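# Move shorts from hanger into basket, rehang hanger

## Task

Remove the shorts from their hanger and lower them into the basket rather than dropping them: if the shorts, or a third or more of them, fall in from above the rim, the task can fail, even with a gripper still holding part. The whole garment must end up inside the basket, and any cloth hanging out over the rim reduces the result. Put the hanger back on the rail. At the end, every other hanger must still be on the rail and the rack must be standing upright.

## Robot and tools

Robot: two arms, left_arm and right_arm, each ending in a two-finger parallel gripper. The fingers point along the gripper's +z axis and close along its y axis. end_effector_position is the point between the finger pads, just under 1 cm behind the tips. Bases in the scene frame: left_arm at (-0.043, +0.232, 0) m, right_arm at (-0.007, -0.284, 0) m, each yawed very slightly. A two-camera stand is fixed behind the arms.

Frames: the scene frame has its origin at table height, midway between the nominal bases, with +z up and +x out over the table; left_arm is on the +y side (image left/right can differ). Each arm reports its hand pose, velocities, targets and wrist-camera pose in its own base frame. Fixed cameras and the table use the scene frame. Motion offsets are taken along the axes of that arm's current Hand target. Reported poses can be off by a few cm, more at long reach.

execute_actions(actions, cameras): actions is a list of actions. Each action is a table of up to 15 rows, one row per 1/30 s step; a short table repeats its last row to fill 15 steps. Every row has 14 numbers in [-1, 1], both arms always: left_arm dx, dy, dz, rx, ry, rz, opening, then right_arm in the same order. The six pose numbers are an offset from that arm's Hand target as it was when the action started (every row counts from that same start, not from the previous row), along the Hand target's axes; 1.0 equals 0.6 m or 180 degrees, and rx, ry, rz form one rotation vector. Because each new action begins at the new Hand target, repeating an offset keeps moving the arm. Six zeros re-command the current Hand target. The opening is absolute: +1 fully open (about 87 mm between pads), +0.5 about 69 mm, 0 about 43 mm, -0.5 about 18 mm, -1 closed. An empty actions list returns state plus images of all cameras. Camera names: cam_head_left, cam_head_right, cam_high, cam_low (504x504), cam_left_wrist, cam_right_wrist (896x504); ["all"] gives all, [] none.

move(target, speed, blend, opening_speed, blocking, cameras): target is one 14-number row as above, or a list of up to 15 such rows; every row's offsets count from the same starting Hand targets, not from the previous row. The gripper travels a straight line there, turning the shorter way. speed is path top speed in m/s (0.002 to 2.9, default 0.25; rotation up to twice that in rad/s), one value or one per target. blend (m) rounds corners between listed targets; 0 stops at each. opening_speed (0.2 or more, per second on the -1..+1 scale) ramps the fingers. Paths last at least 0.5 s and are cut at 10 s. Moves do not avoid obstacles or the other arm; faster moves lag and overshoot more and hit harder. Avoid paths passing near an arm's own base. The result adds a move: line such as done, off_target, moving, held or fault; limits=paced means the pose was clipped, limits=held that steps were withheld. blocking=false returns after about 0.5 s while the move continues.

wait(seconds 0 to 10) lets the scene run holding last commands. stop brakes a running move. zoom_image(camera, region [x0, y0, x1, y1] in pixels, at most 504x504) enlarges part of a camera's latest image. read_manual gives licence texts only. finished_scene(scene) ends the scene irreversibly; call nothing after it in that reply.

Result lines: end_effector_position (m) and end_effector_quat_wxyz per arm in its base frame; Hand target (the last commanded pose after clipping, which is where the next offset starts); Tool commands; grip_measured on the same -1..+1 scale as the command; Joint positions (gripper last, 0 closed to 1 open); Joint velocities (may say within noise or be omitted); Joint torques (include arm weight; joints 1 to 3 wrap at ±28 N m). The commanded orientation is clipped to within 40 degrees of the measured one each step. Grippers often stop short or sag and tilt from friction and weight; check after each move and send the missing offset. A touching arm keeps pushing until commanded back away from the contact.

Gripping: close to about 0.04 below the grip_measured reading at first contact for full force (about 20 N per pad); less gives a lighter grip. Readings may be off by about 1 mm. To keep one gripper unchanged, resend its present opening; a 0 means half open.

Avoid: dropping the shorts from above the basket rim, letting go of moving items, knocking the rack or other hangers, anything leaving the table, hitting fixed or heavy objects, and arms or grippers touching or squeezing each other. Holding loads or straining toward unreachable poses heats motors: MOTOR HOT appears at 75 °C, at 90 °C the arm is folded and disabled, at 100 °C it goes limp. Loose objects may occasionally be nudged by the scene itself.

Each tool is called after "Emit:" as a command line: name --argument value for each argument, lists and objects as JSON in quotes; but a table of rows of numbers goes row by row, as --pt "numbers of a row", without its own name.

## Session

Emit:
execute_actions --actions '[]'

Scene clock: 0.00 s.
left_arm: end_effector_position=(+0.1464, +0.0000, +0.0785) grip_measured=+1.000 end_effector_quat_wxyz=(+0.383, +0.000, +0.924, +0.000) | right_arm: end_effector_position=(+0.1464, +0.0000, +0.0785) grip_measured=+0.969 end_effector_quat_wxyz=(+0.383, +0.000, +0.924, +0.000)
Joint positions: left_arm=[0 0.283 0.438 -0.94 0 0 1] | right_arm=[0 0.283 0.438 -0.94 0 0 0.984]
Joint velocities: within noise
Joint torques (N m): no reading
Heat: left arm: 40 °C; right arm: 43 °C.
Hand target: left_arm +0.1457, +0.0000, +0.0796; +0.382, +0.000, +0.924, +0.000 | right_arm +0.1470, +0.0000, +0.0810; +0.385, +0.000, +0.923, +0.000
Tool commands: left_gripper/opening=+1.0 right_gripper/opening=+1.0

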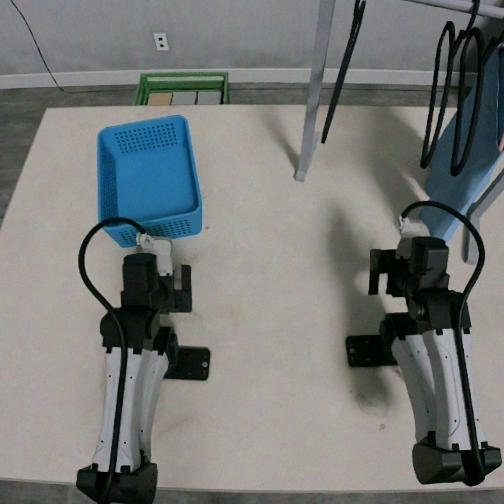

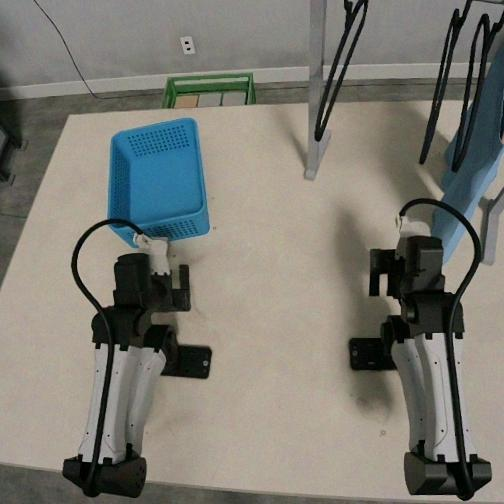

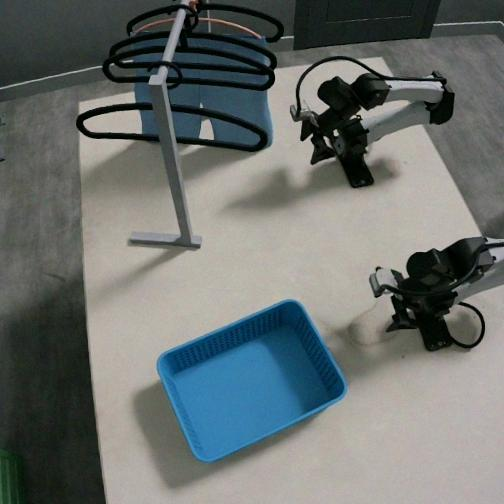

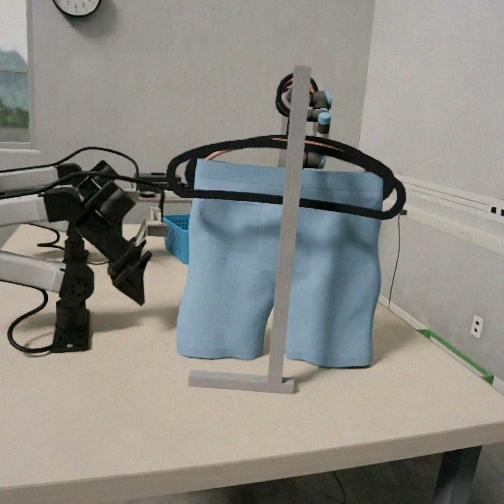

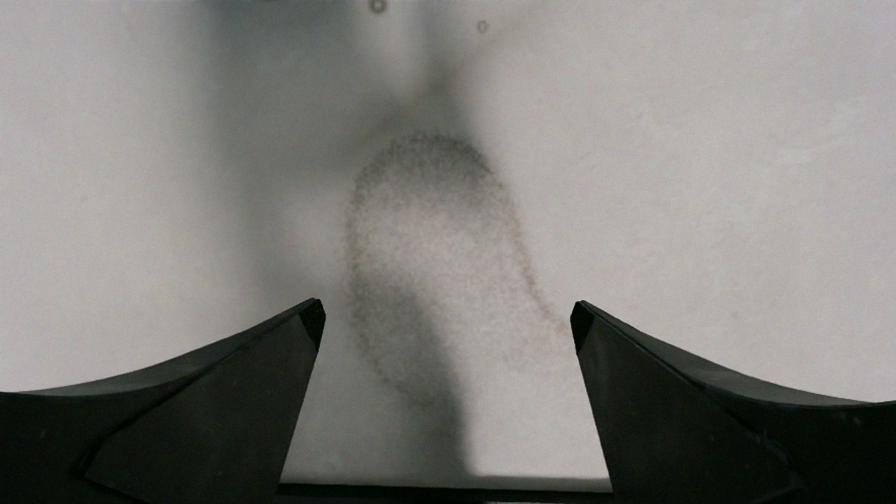

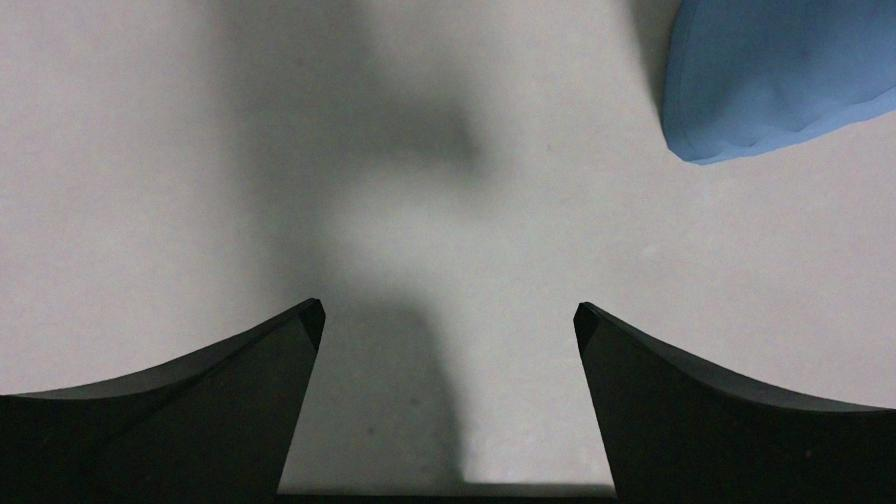

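Emit:
zoom_image --camera "cam_low" --region '[150, 60, 420, 380]'

Emit:
zoom_image --camera "cam_high" --region '[60, 0, 310, 260]'

Emit:
zoom_image --camera "cam_head_left" --region '[280, 0, 504, 280]'

Scaled by 1.575 from the camera's 504x504 image, which has a finer 720x720 frame.

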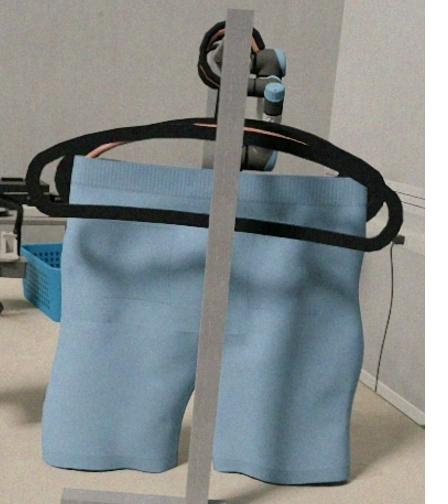

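Scaled by 1.938 from the camera's 504x504 image, which has a finer 720x720 frame.

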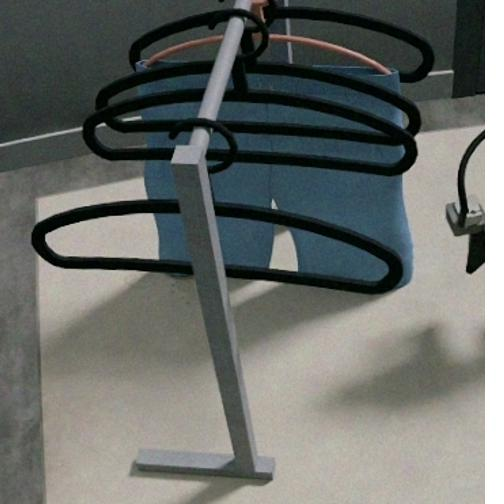

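Scaled by 1.800 from the camera's 504x504 image, which has a finer 720x720 frame.

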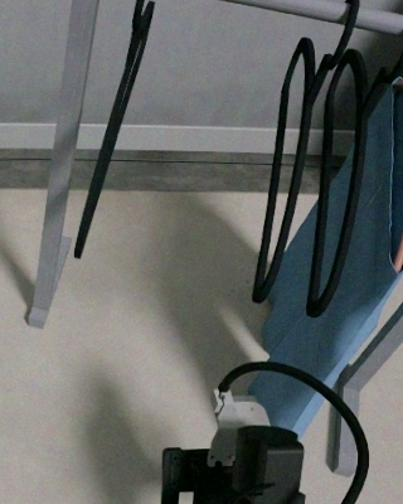

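Emit:
move --target '[-0.4418, -0.0833, -0.1933, 0.3422, -0.3246, 0.0749, 0.0, -0.3106, 0.2, -0.3472, 0.1716, -0.3508, 0.0375, 0.0]' --speed 0.25 --cameras '["all"]'

Scene clock: 149.23 s.
left_arm: end_effector_position=(+0.2542, -0.0468, +0.3455) grip_measured=+0.000 end_effector_quat_wxyz=(+0.617, +0.334, +0.626, -0.341) | right_arm: end_effector_position=(+0.1325, +0.1245, +0.3600) grip_measured=+0.000 end_effector_quat_wxyz=(+0.688, -0.214, +0.682, +0.125)
Joint positions: left_arm=[0.563 1.031 1.124 -0.571 1.557 0.463 0.5] | right_arm=[2.044 0.779 1.283 -1.57 1.547 0.942 0.5]
Joint torques (N m): left_arm=[-0.4 -2.11 6.87 1.34 0.27 -0.17] | right_arm=[0.66 1.25 4.3 0.86 0.71 0.03]
Heat: left arm: 46 °C; right arm: 46 °C.
Hand target: left_arm +0.2516, -0.0500, +0.3488; +0.708, +0.285, +0.499, -0.410 | right_arm +0.1299, +0.1200, +0.3600; +0.780, +0.025, +0.617, -0.099
Off the commanded pose: left_arm 0.005 m, 20 deg | right_arm 0.005 m, 61 deg; orientation clipped.
joint sent to its limit (left arm) — joint 5 (wrist yaw), upper limit. The joint targets are off in orientation, not in position.
joint sent to its limit (right arm) — joint 4 (wrist pitch), lower limit; joint 5 (wrist yaw), upper limit. The joint targets are off in position and orientation.
move: off_target (left_arm, right_arm); limits=paced

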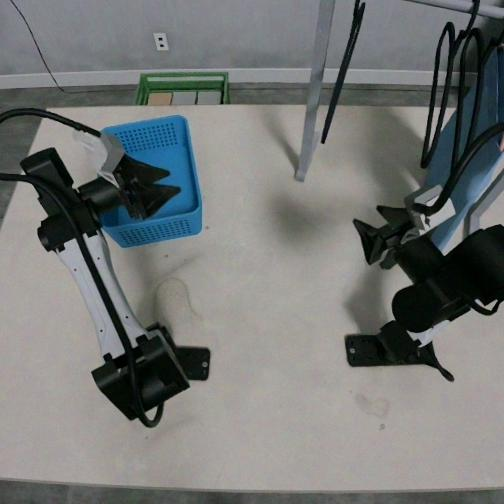

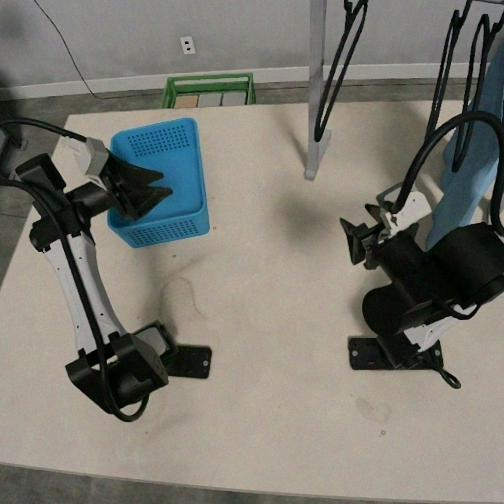

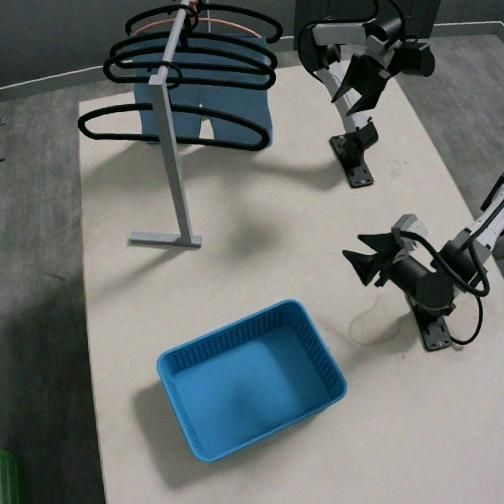

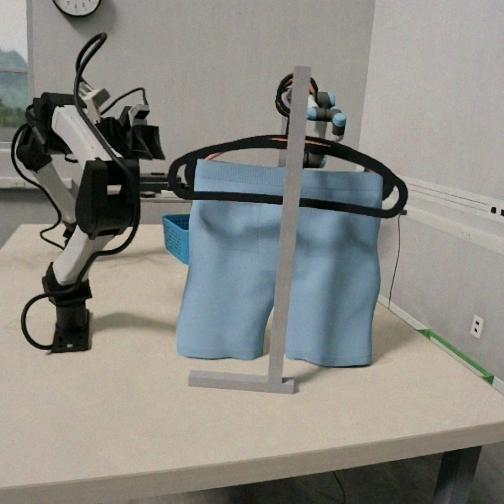

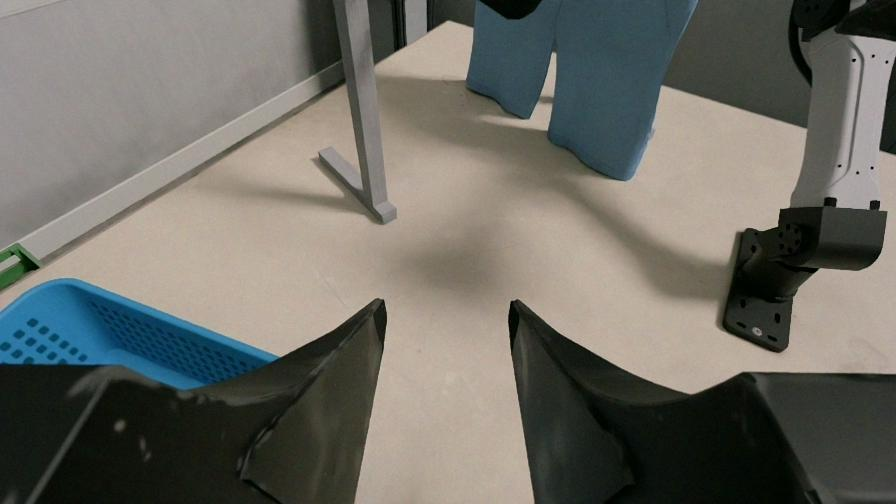

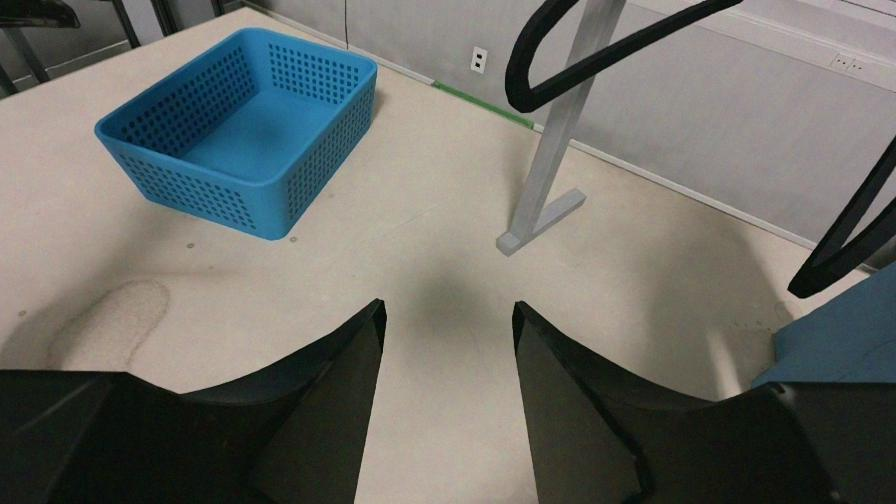

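Emit:
move --target '[-0.058, -0.2663, 0.1848, -0.0349, -0.0287, 0.0164, 0.0, 0.0397, 0.0697, 0.1862, -0.2165, 0.0642, 0.0518, 0.0]' --speed 0.25 --cameras '["cam_left_wrist", "cam_right_wrist", "cam_head_left"]'

Scene clock: 240.33 s.
left_arm: end_effector_position=(+0.1545, -0.2063, +0.4276) grip_measured=+0.000 end_effector_quat_wxyz=(+0.755, +0.239, +0.474, -0.386) | right_arm: end_effector_position=(+0.2478, +0.1389, +0.3625) grip_measured=+0.000 end_effector_quat_wxyz=(+0.684, -0.172, +0.686, +0.178)
Joint positions: left_arm=[-0.9 0.512 0.737 0.228 0.036 -0.023 0.5] | right_arm=[0.524 0.682 0.957 -0.275 0.023 0.009 0.5]
Joint torques (N m): left_arm=[-0.4 2.52 5.31 1.64 -0.26 0.13] | right_arm=[-0.47 1.01 5.89 2.07 -0.11 0.03]
Heat: left arm: 45 °C; right arm: 43 °C.
Hand target: left_arm +0.1598, -0.2098, +0.4201; +0.754, +0.240, +0.481, -0.377 | right_arm +0.2499, +0.1400, +0.3599; +0.684, -0.177, +0.685, +0.178
Off the commanded pose: left_arm 0.010 m, 1 deg | right_arm 0.004 m, 1 deg.
move: done; limits=paced
Images, in order (width x height): cam_head_left 504x504, cam_left_wrist 896x504, cam_right_wrist 896x504.

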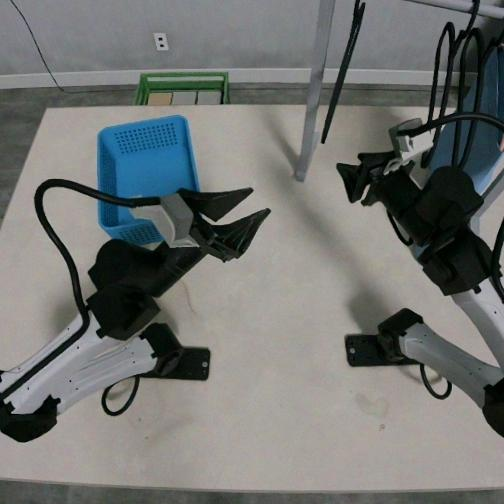

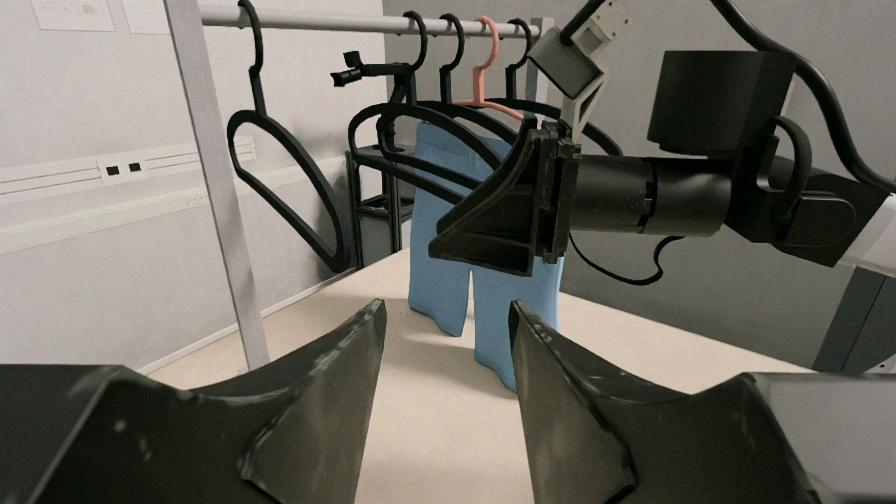

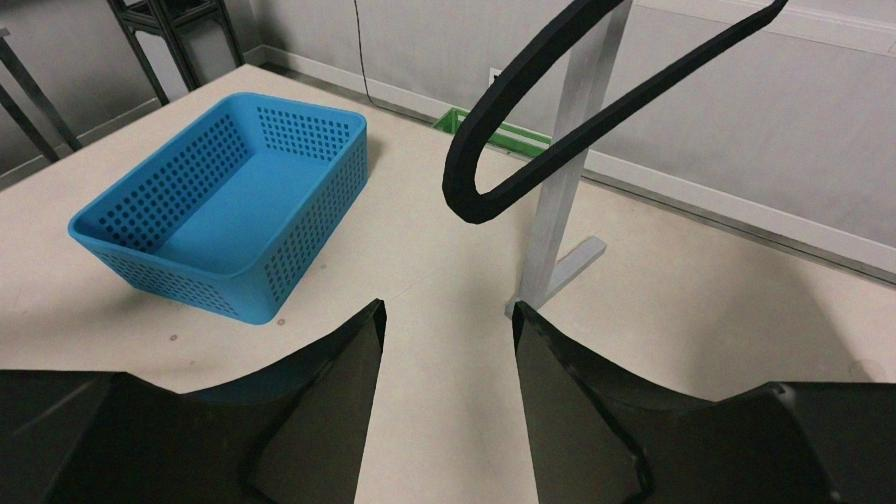

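Emit:
zoom_image --camera "cam_left_wrist" --region '[330, 0, 634, 200]'

Emit:
zoom_image --camera "cam_left_wrist" --region '[160, 0, 460, 400]'

Scaled by 1.658 from the camera's 896x504 image, which has a finer 1280x720 frame.

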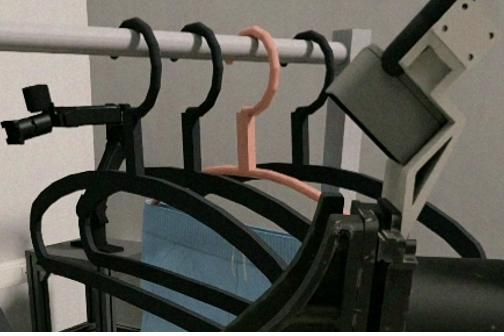

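Scaled by 1.260 from the camera's 896x504 image, which has a finer 1280x720 frame.

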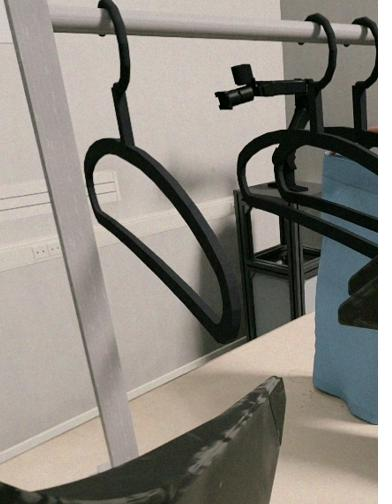

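Emit:
move --target '[0.0235, -0.0112, 0.163, 0, 0, 0, 0.0, 0.4638, -0.1265, -0.2623, 0.1532, 0.2424, 0.0626, 0.0]' --speed 0.25 --cameras '["all"]'

Emit:
zoom_image --camera "cam_left_wrist" --region '[300, 0, 700, 300]'

Emit:
zoom_image --camera "cam_high" --region '[60, 0, 310, 170]'

Scene clock: 365.27 s.
left_arm: end_effector_position=(+0.2108, -0.2913, +0.4346) grip_measured=+0.000 end_effector_quat_wxyz=(+0.743, +0.247, +0.492, -0.380) | right_arm: end_effector_position=(+0.1521, -0.0035, +0.0850) grip_measured=+0.000 end_effector_quat_wxyz=(+0.391, +0.004, +0.921, -0.003)
Joint positions: left_arm=[-0.948 0.948 0.893 0.46 -0.008 -0.003 0.5] | right_arm=[-0.04 0.306 0.454 -0.916 -0.02 -0.023 0.5]
Joint torques (N m): left_arm=[-0.39 -1.14 9.68 1.7 -0.25 0.13] | right_arm=[-0.46 1.25 6.39 1.59 -0.12 0.01]
Heat: left arm: 49 °C; right arm: 54 °C.
Hand target: left_arm +0.2112, -0.2895, +0.4486; +0.754, +0.240, +0.481, -0.377 | right_arm +0.1490, -0.0027, +0.0817; +0.386, +0.000, +0.923, +0.000
Off the commanded pose: left_arm 0.014 m, 2 deg | right_arm 0.005 m, 1 deg.
move: off_target (left_arm)

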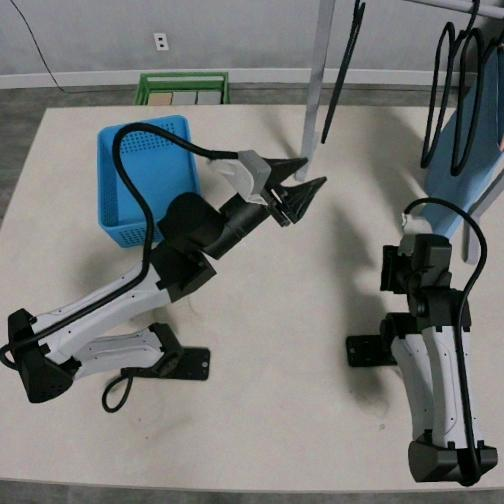

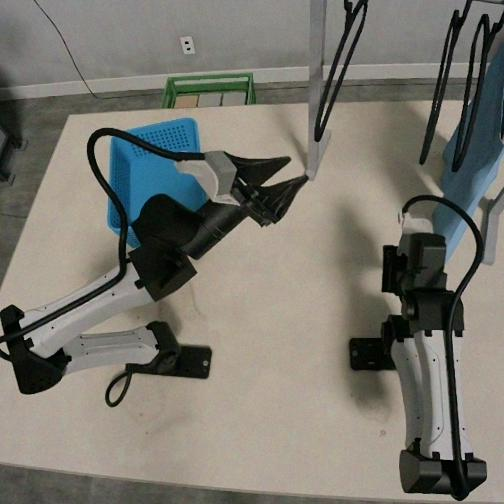

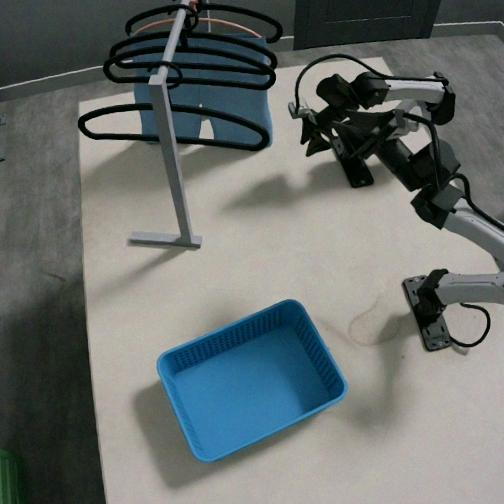

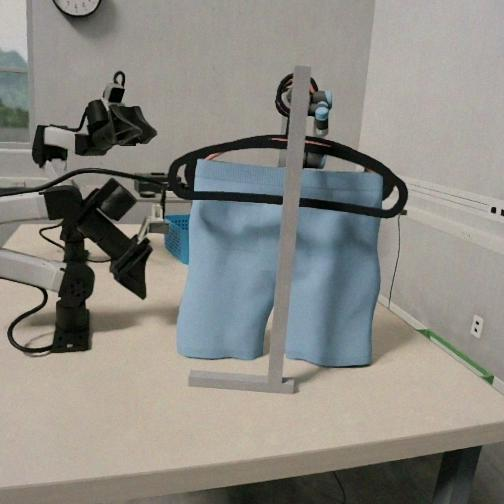

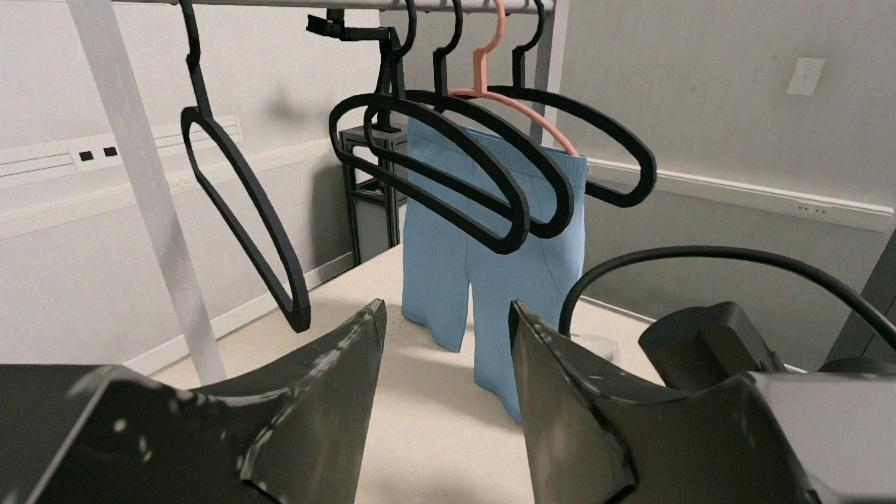

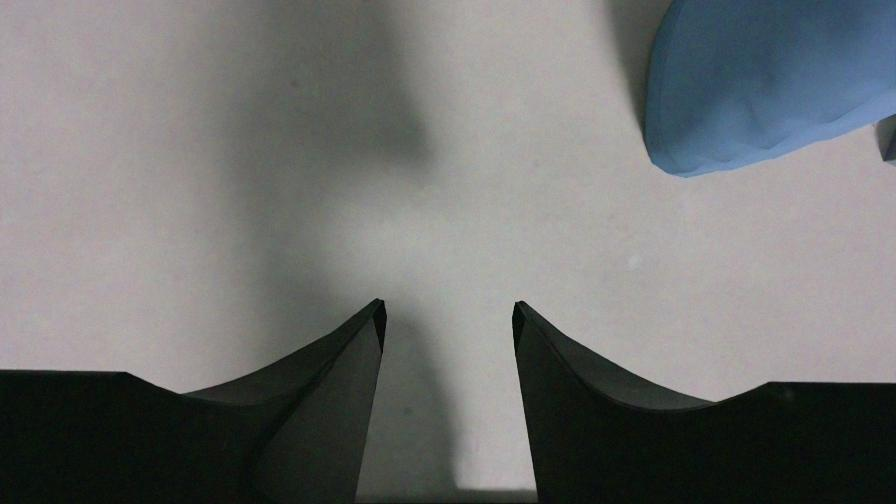

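Scaled by 1.260 from the camera's 896x504 image, which has a finer 1280x720 frame.

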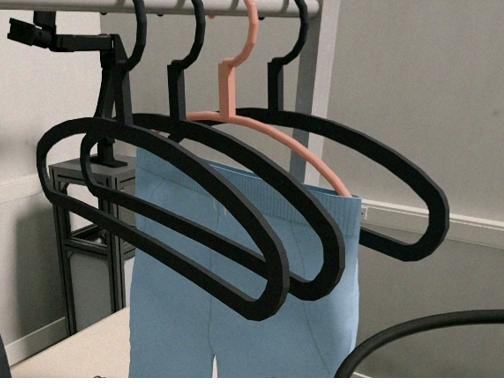

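Scaled by 2.016 from the camera's 504x504 image, which has a finer 720x720 frame.

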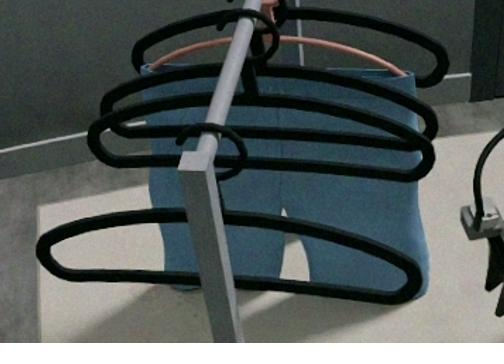

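Emit:
zoom_image --camera "cam_low" --region '[160, 300, 400, 420]'

Emit:
zoom_image --camera "cam_head_left" --region '[384, 0, 504, 280]'

Emit:
zoom_image --camera "cam_low" --region '[150, 50, 430, 250]'

Scaled by 2.100 from the camera's 504x504 image, which has a finer 720x720 frame.

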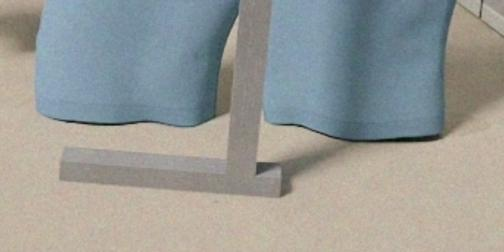

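Scaled by 1.800 from the camera's 504x504 image, which has a finer 720x720 frame.

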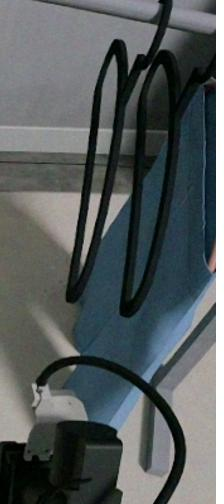

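Scaled by 1.800 from the camera's 504x504 image, which has a finer 720x720 frame.

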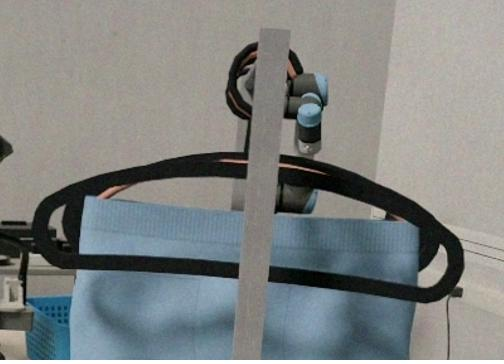

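Emit:
move --pt "0 0 0 0 0 0 0.0 -0.6142 0.2378 -0.3692 -0.1526 -0.2419 -0.0626 0.0" --pt "0 0 0 0 0 0 0.0 -0.7317 0.0045 -0.2977 0 -0.248 0 0.0" --pt "0 0 0 0 0 0 0.0 -0.6622 -0.3022 -0.3205 0.1054 -0.2454 0.0432 -0.2" --speed 0.25 --blend '[0.04, 0.04, 0]' --cameras '["all"]'

Scene clock: 583.10 s.
left_arm: end_effector_position=(+0.2107, -0.2913, +0.4347) grip_measured=+0.000 end_effector_quat_wxyz=(+0.743, +0.247, +0.492, -0.380) | right_arm: end_effector_position=(+0.2896, -0.1817, +0.5003) grip_measured=-0.200 end_effector_quat_wxyz=(+0.695, +0.127, +0.697, -0.123)
Joint positions: left_arm=[-0.948 0.948 0.893 0.46 -0.008 -0.003 0.5] | right_arm=[-0.769 1.206 1.775 -0.571 -0.414 0.005 0.4]
Joint torques (N m): left_arm=[-0.38 -1.14 9.66 1.7 -0.25 0.13] | right_arm=[-0.4 -1.35 5.16 2.02 -0.11 0.06]
Heat: left arm: 55 °C; right arm: 51 °C.
Hand target: left_arm +0.2112, -0.2895, +0.4486; +0.754, +0.240, +0.481, -0.377 | right_arm +0.2913, -0.1838, +0.4995; +0.696, +0.122, +0.696, -0.123
Off the commanded pose: left_arm 0.014 m, 2 deg | right_arm 0.003 m, 1 deg.
move: off_target (left_arm)

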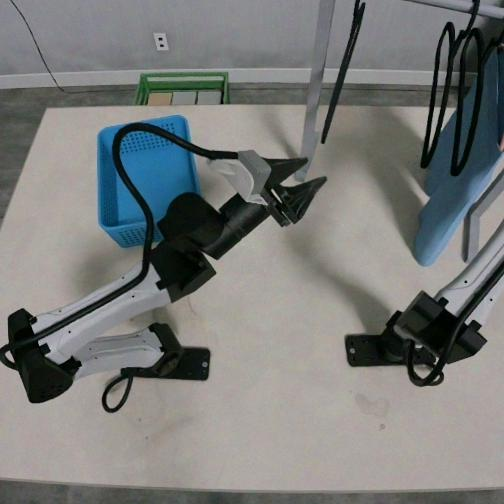

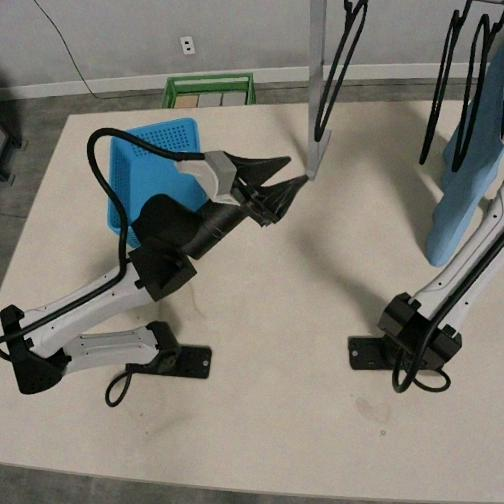

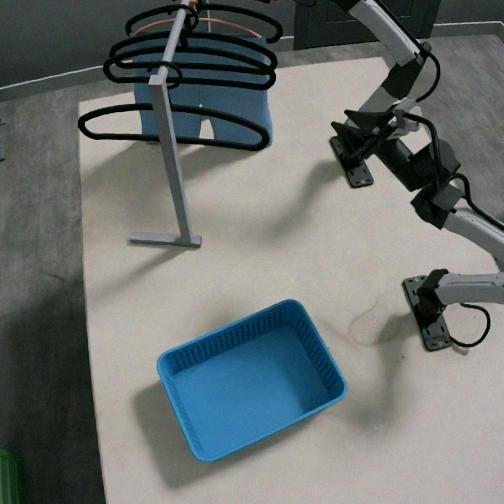

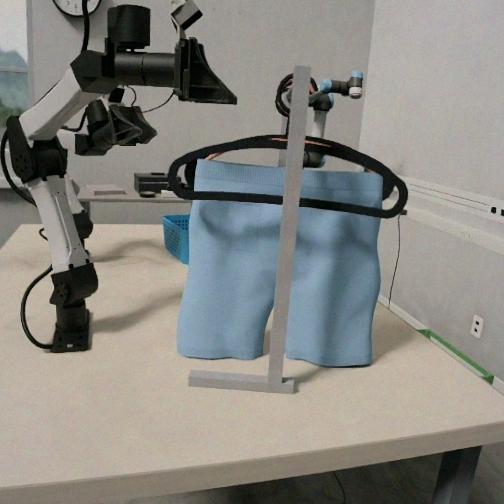

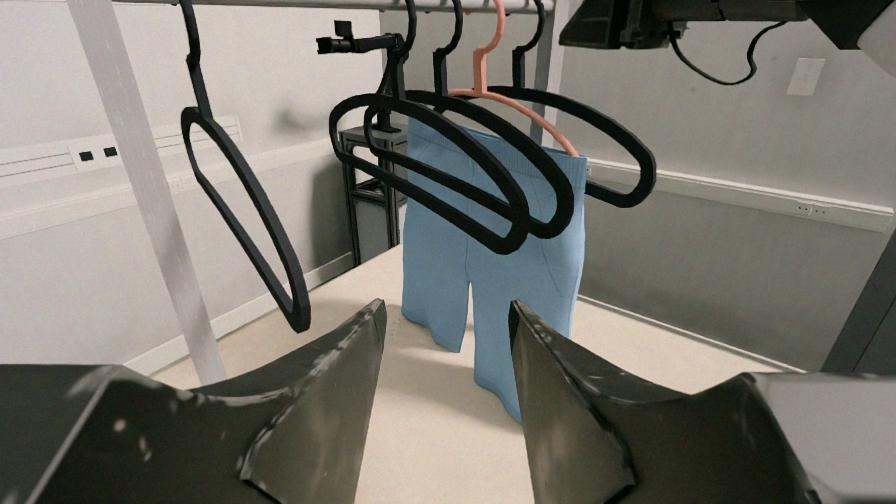

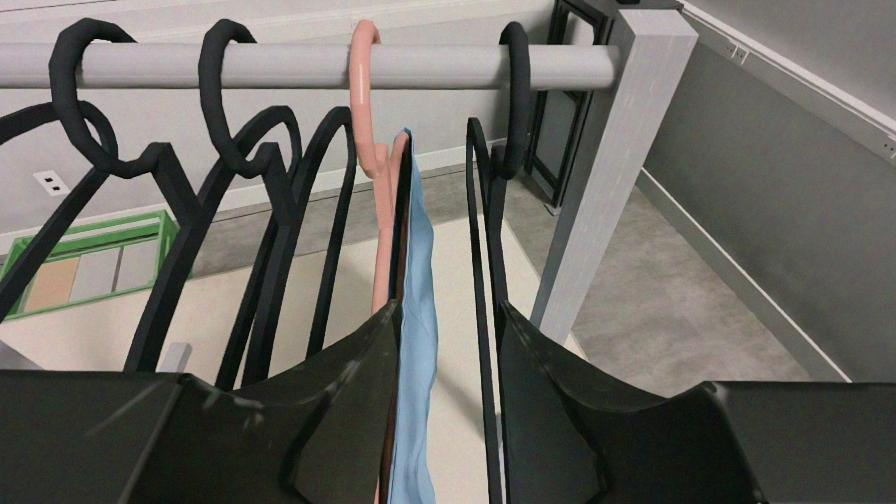

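Emit:
zoom_image --camera "cam_right_wrist" --region '[300, 0, 560, 200]'

Emit:
zoom_image --camera "cam_right_wrist" --region '[300, 180, 560, 504]'

Scaled by 1.938 from the camera's 896x504 image, which has a finer 1280x720 frame.

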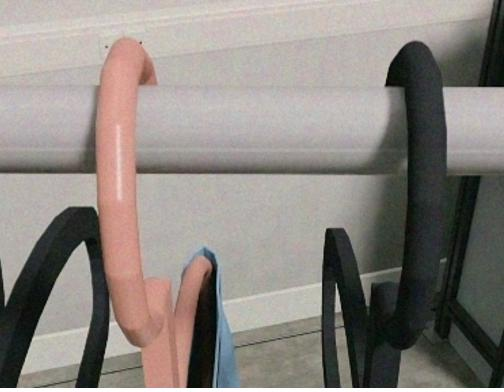

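Scaled by 1.556 from the camera's 896x504 image, which has a finer 1280x720 frame.

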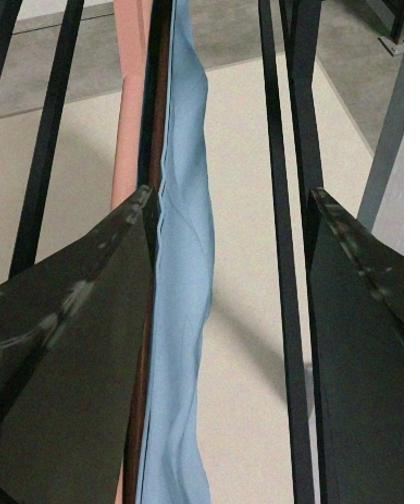

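Emit:
move --target '[0,0,0,0,0,0,0.0, 0.028,0.0483,0,0,0,0,0.0]' --speed 0.15 --cameras '["cam_right_wrist", "cam_left_wrist"]'

Emit:
zoom_image --camera "cam_right_wrist" --region '[320, 0, 600, 360]'

Scene clock: 640.60 s.
left_arm: end_effector_position=(+0.2107, -0.2913, +0.4347) grip_measured=+0.000 end_effector_quat_wxyz=(+0.743, +0.247, +0.492, -0.380) | right_arm: end_effector_position=(+0.3025, -0.1571, +0.4809) grip_measured=+0.000 end_effector_quat_wxyz=(+0.693, +0.124, +0.700, -0.117)
Joint positions: left_arm=[-0.948 0.948 0.893 0.46 -0.008 -0.003 0.5] | right_arm=[-0.623 1.144 1.653 -0.522 -0.281 0.005 0.5]
Joint torques (N m): left_arm=[-0.38 -1.14 9.68 1.7 -0.25 0.13] | right_arm=[0.77 -2.26 5.07 2.06 0.16 0.06]
Heat: left arm: 55 °C; right arm: 53 °C.
Hand target: left_arm +0.2112, -0.2895, +0.4486; +0.754, +0.240, +0.481, -0.377 | right_arm +0.3013, -0.1565, +0.4827; +0.696, +0.122, +0.696, -0.123
Off the commanded pose: left_arm 0.014 m, 2 deg | right_arm 0.002 m, 1 deg.
move: off_target (left_arm)
Images, in order (width x height): cam_left_wrist 896x504, cam_right_wrist 896x504.

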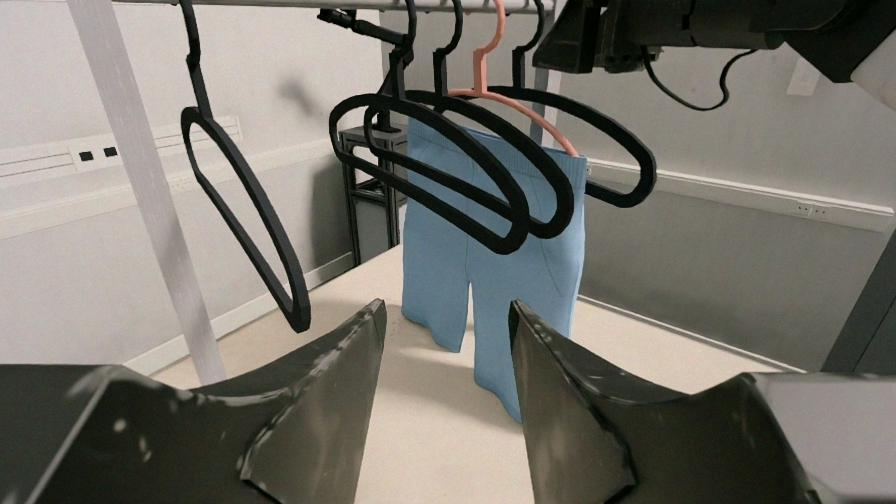

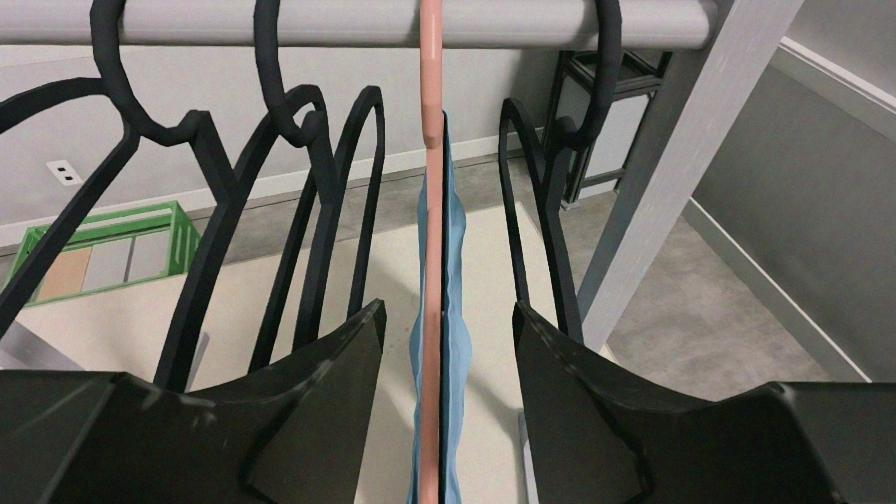

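Scaled by 1.400 from the camera's 896x504 image, which has a finer 1280x720 frame.

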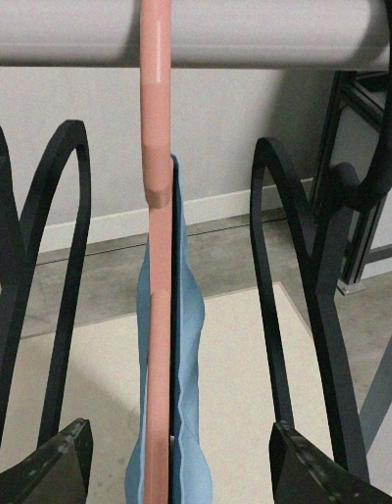

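Emit:
move --target '[0,0,0,0,0,0,0.0, 0.01,0.01,0.14,0,0,0,0.0]' --speed 0.12 --cameras '["cam_right_wrist", "cam_left_wrist", "cam_low"]'

Emit:
zoom_image --camera "cam_right_wrist" --region '[320, 100, 600, 460]'

Scene clock: 654.17 s.
left_arm: end_effector_position=(+0.2107, -0.2913, +0.4347) grip_measured=+0.000 end_effector_quat_wxyz=(+0.743, +0.247, +0.492, -0.380) | right_arm: end_effector_position=(+0.3807, -0.1790, +0.4666) grip_measured=+0.000 end_effector_quat_wxyz=(+0.688, +0.125, +0.705, -0.116)
Joint positions: left_arm=[-0.948 0.948 0.893 0.46 -0.008 -0.003 0.5] | right_arm=[-0.509 1.364 1.727 -0.389 -0.167 0.005 0.5]
Joint velocities: left_arm=[within noise] | right_arm=[0.002 -0.007 0.002 -0.022 0.154 0.007 0.006]
Joint torques (N m): left_arm=[-0.39 -1.14 9.68 1.7 -0.26 0.12] | right_arm=[0.76 -2.97 8.68 2.06 0.15 0.07]
Heat: left arm: 56 °C; right arm: 55 °C.
Hand target: left_arm +0.2112, -0.2895, +0.4486; +0.754, +0.240, +0.481, -0.377 | right_arm +0.3823, -0.1796, +0.4767; +0.696, +0.122, +0.696, -0.123
Off the commanded pose: left_arm 0.014 m, 2 deg | right_arm 0.010 m, 2 deg.
move: off_target (left_arm)
Images, in order (width x height): cam_low 504x504, cam_left_wrist 896x504, cam_right_wrist 896x504.

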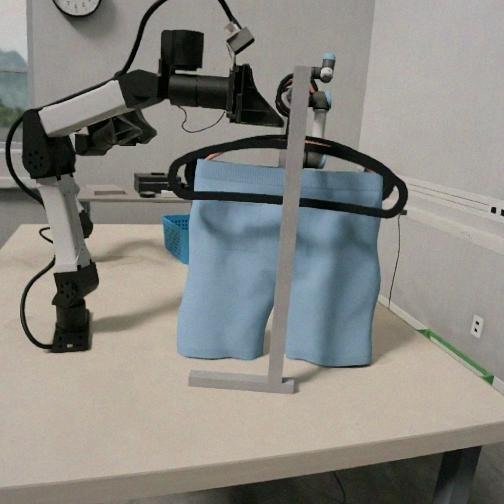

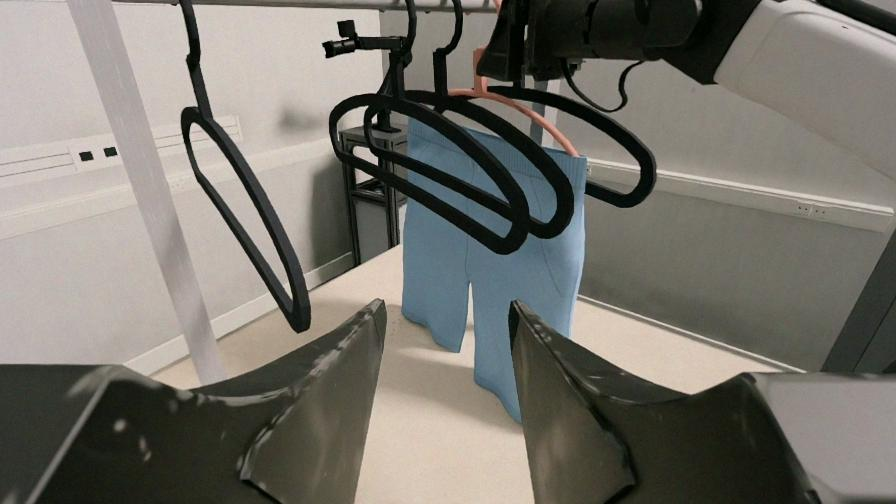

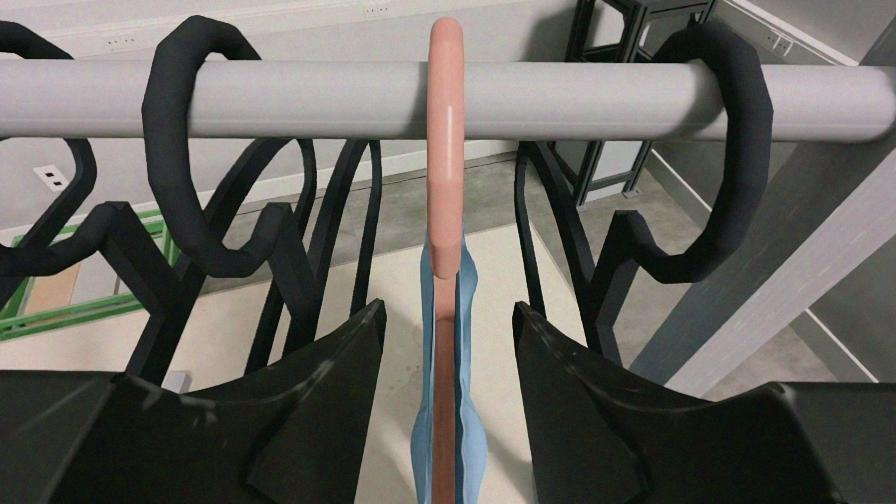

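Scaled by 1.400 from the camera's 896x504 image, which has a finer 1280x720 frame.

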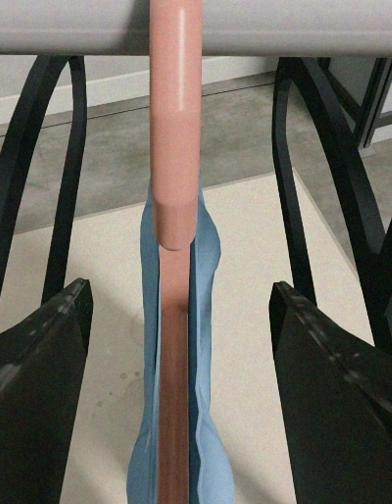

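Emit:
move --pt "0 0 0 0 0 0 0.0 -0.025 0 0 0 0 0 0.0" --pt "0 0 0 0 0 0 0.0 -0.025 0 0 0 0 0 -0.9" --speed 0.08 --opening_speed 0.6 --cameras '["cam_right_wrist", "cam_left_wrist"]'

Emit:
zoom_image --camera "cam_right_wrist" --region '[320, 100, 600, 460]'

Scene clock: 669.30 s.
left_arm: end_effector_position=(+0.2107, -0.2913, +0.4347) grip_measured=+0.000 end_effector_quat_wxyz=(+0.743, +0.247, +0.492, -0.380) | right_arm: end_effector_position=(+0.3809, -0.1791, +0.4901) grip_measured=-0.799 end_effector_quat_wxyz=(+0.698, +0.122, +0.695, -0.120)
Joint positions: left_arm=[-0.948 0.948 0.893 0.46 -0.008 -0.003 0.5] | right_arm=[-0.509 1.4 1.832 -0.427 -0.166 0.005 0.101]
Joint torques (N m): left_arm=[-0.39 -1.14 9.68 1.7 -0.26 0.13] | right_arm=[0.75 -2.77 8.35 1.81 0.15 0.06]
Heat: left arm: 56 °C; right arm: 55 °C.
Hand target: left_arm +0.2112, -0.2895, +0.4486; +0.754, +0.240, +0.481, -0.377 | right_arm +0.3822, -0.1796, +0.4919; +0.696, +0.122, +0.696, -0.123
Off the commanded pose: left_arm 0.014 m, 2 deg | right_arm 0.002 m, 0 deg.
move: off_target (left_arm)
Images, in order (width x height): cam_left_wrist 896x504, cam_right_wrist 896x504.

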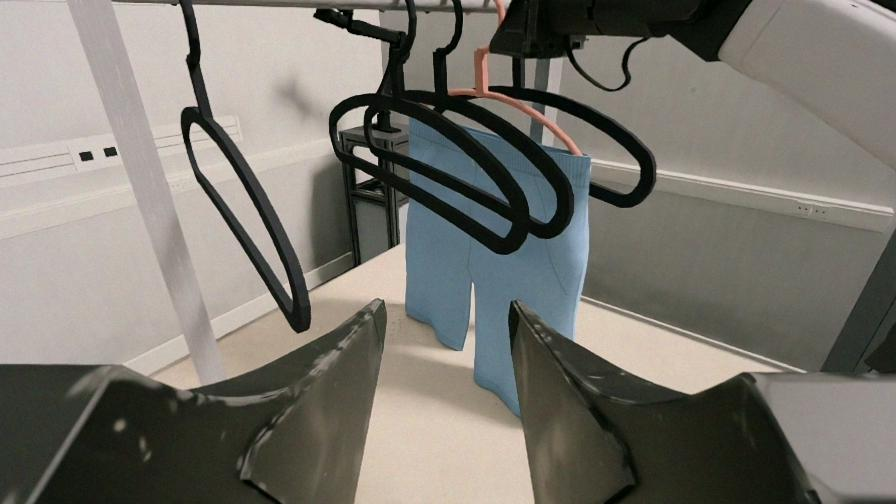

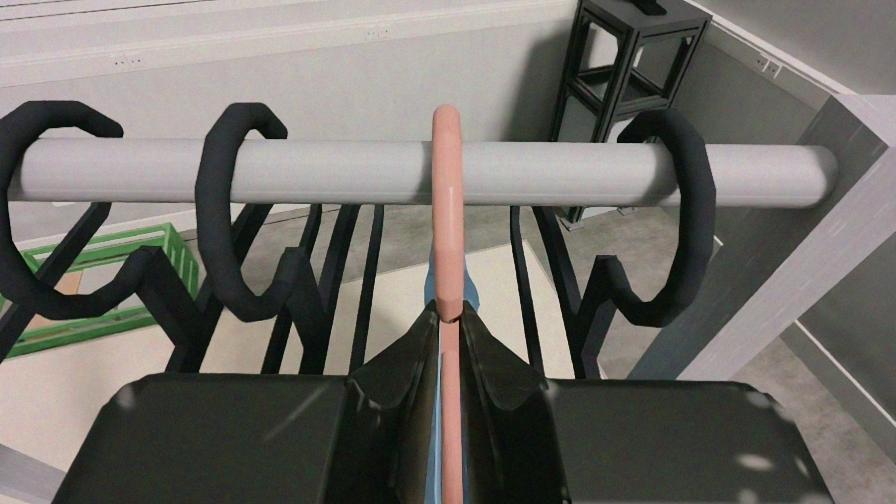

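Scaled by 1.400 from the camera's 896x504 image, which has a finer 1280x720 frame.

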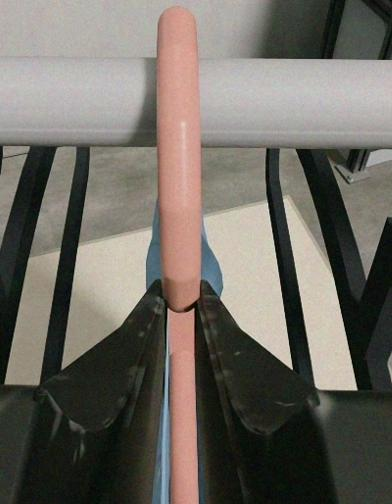

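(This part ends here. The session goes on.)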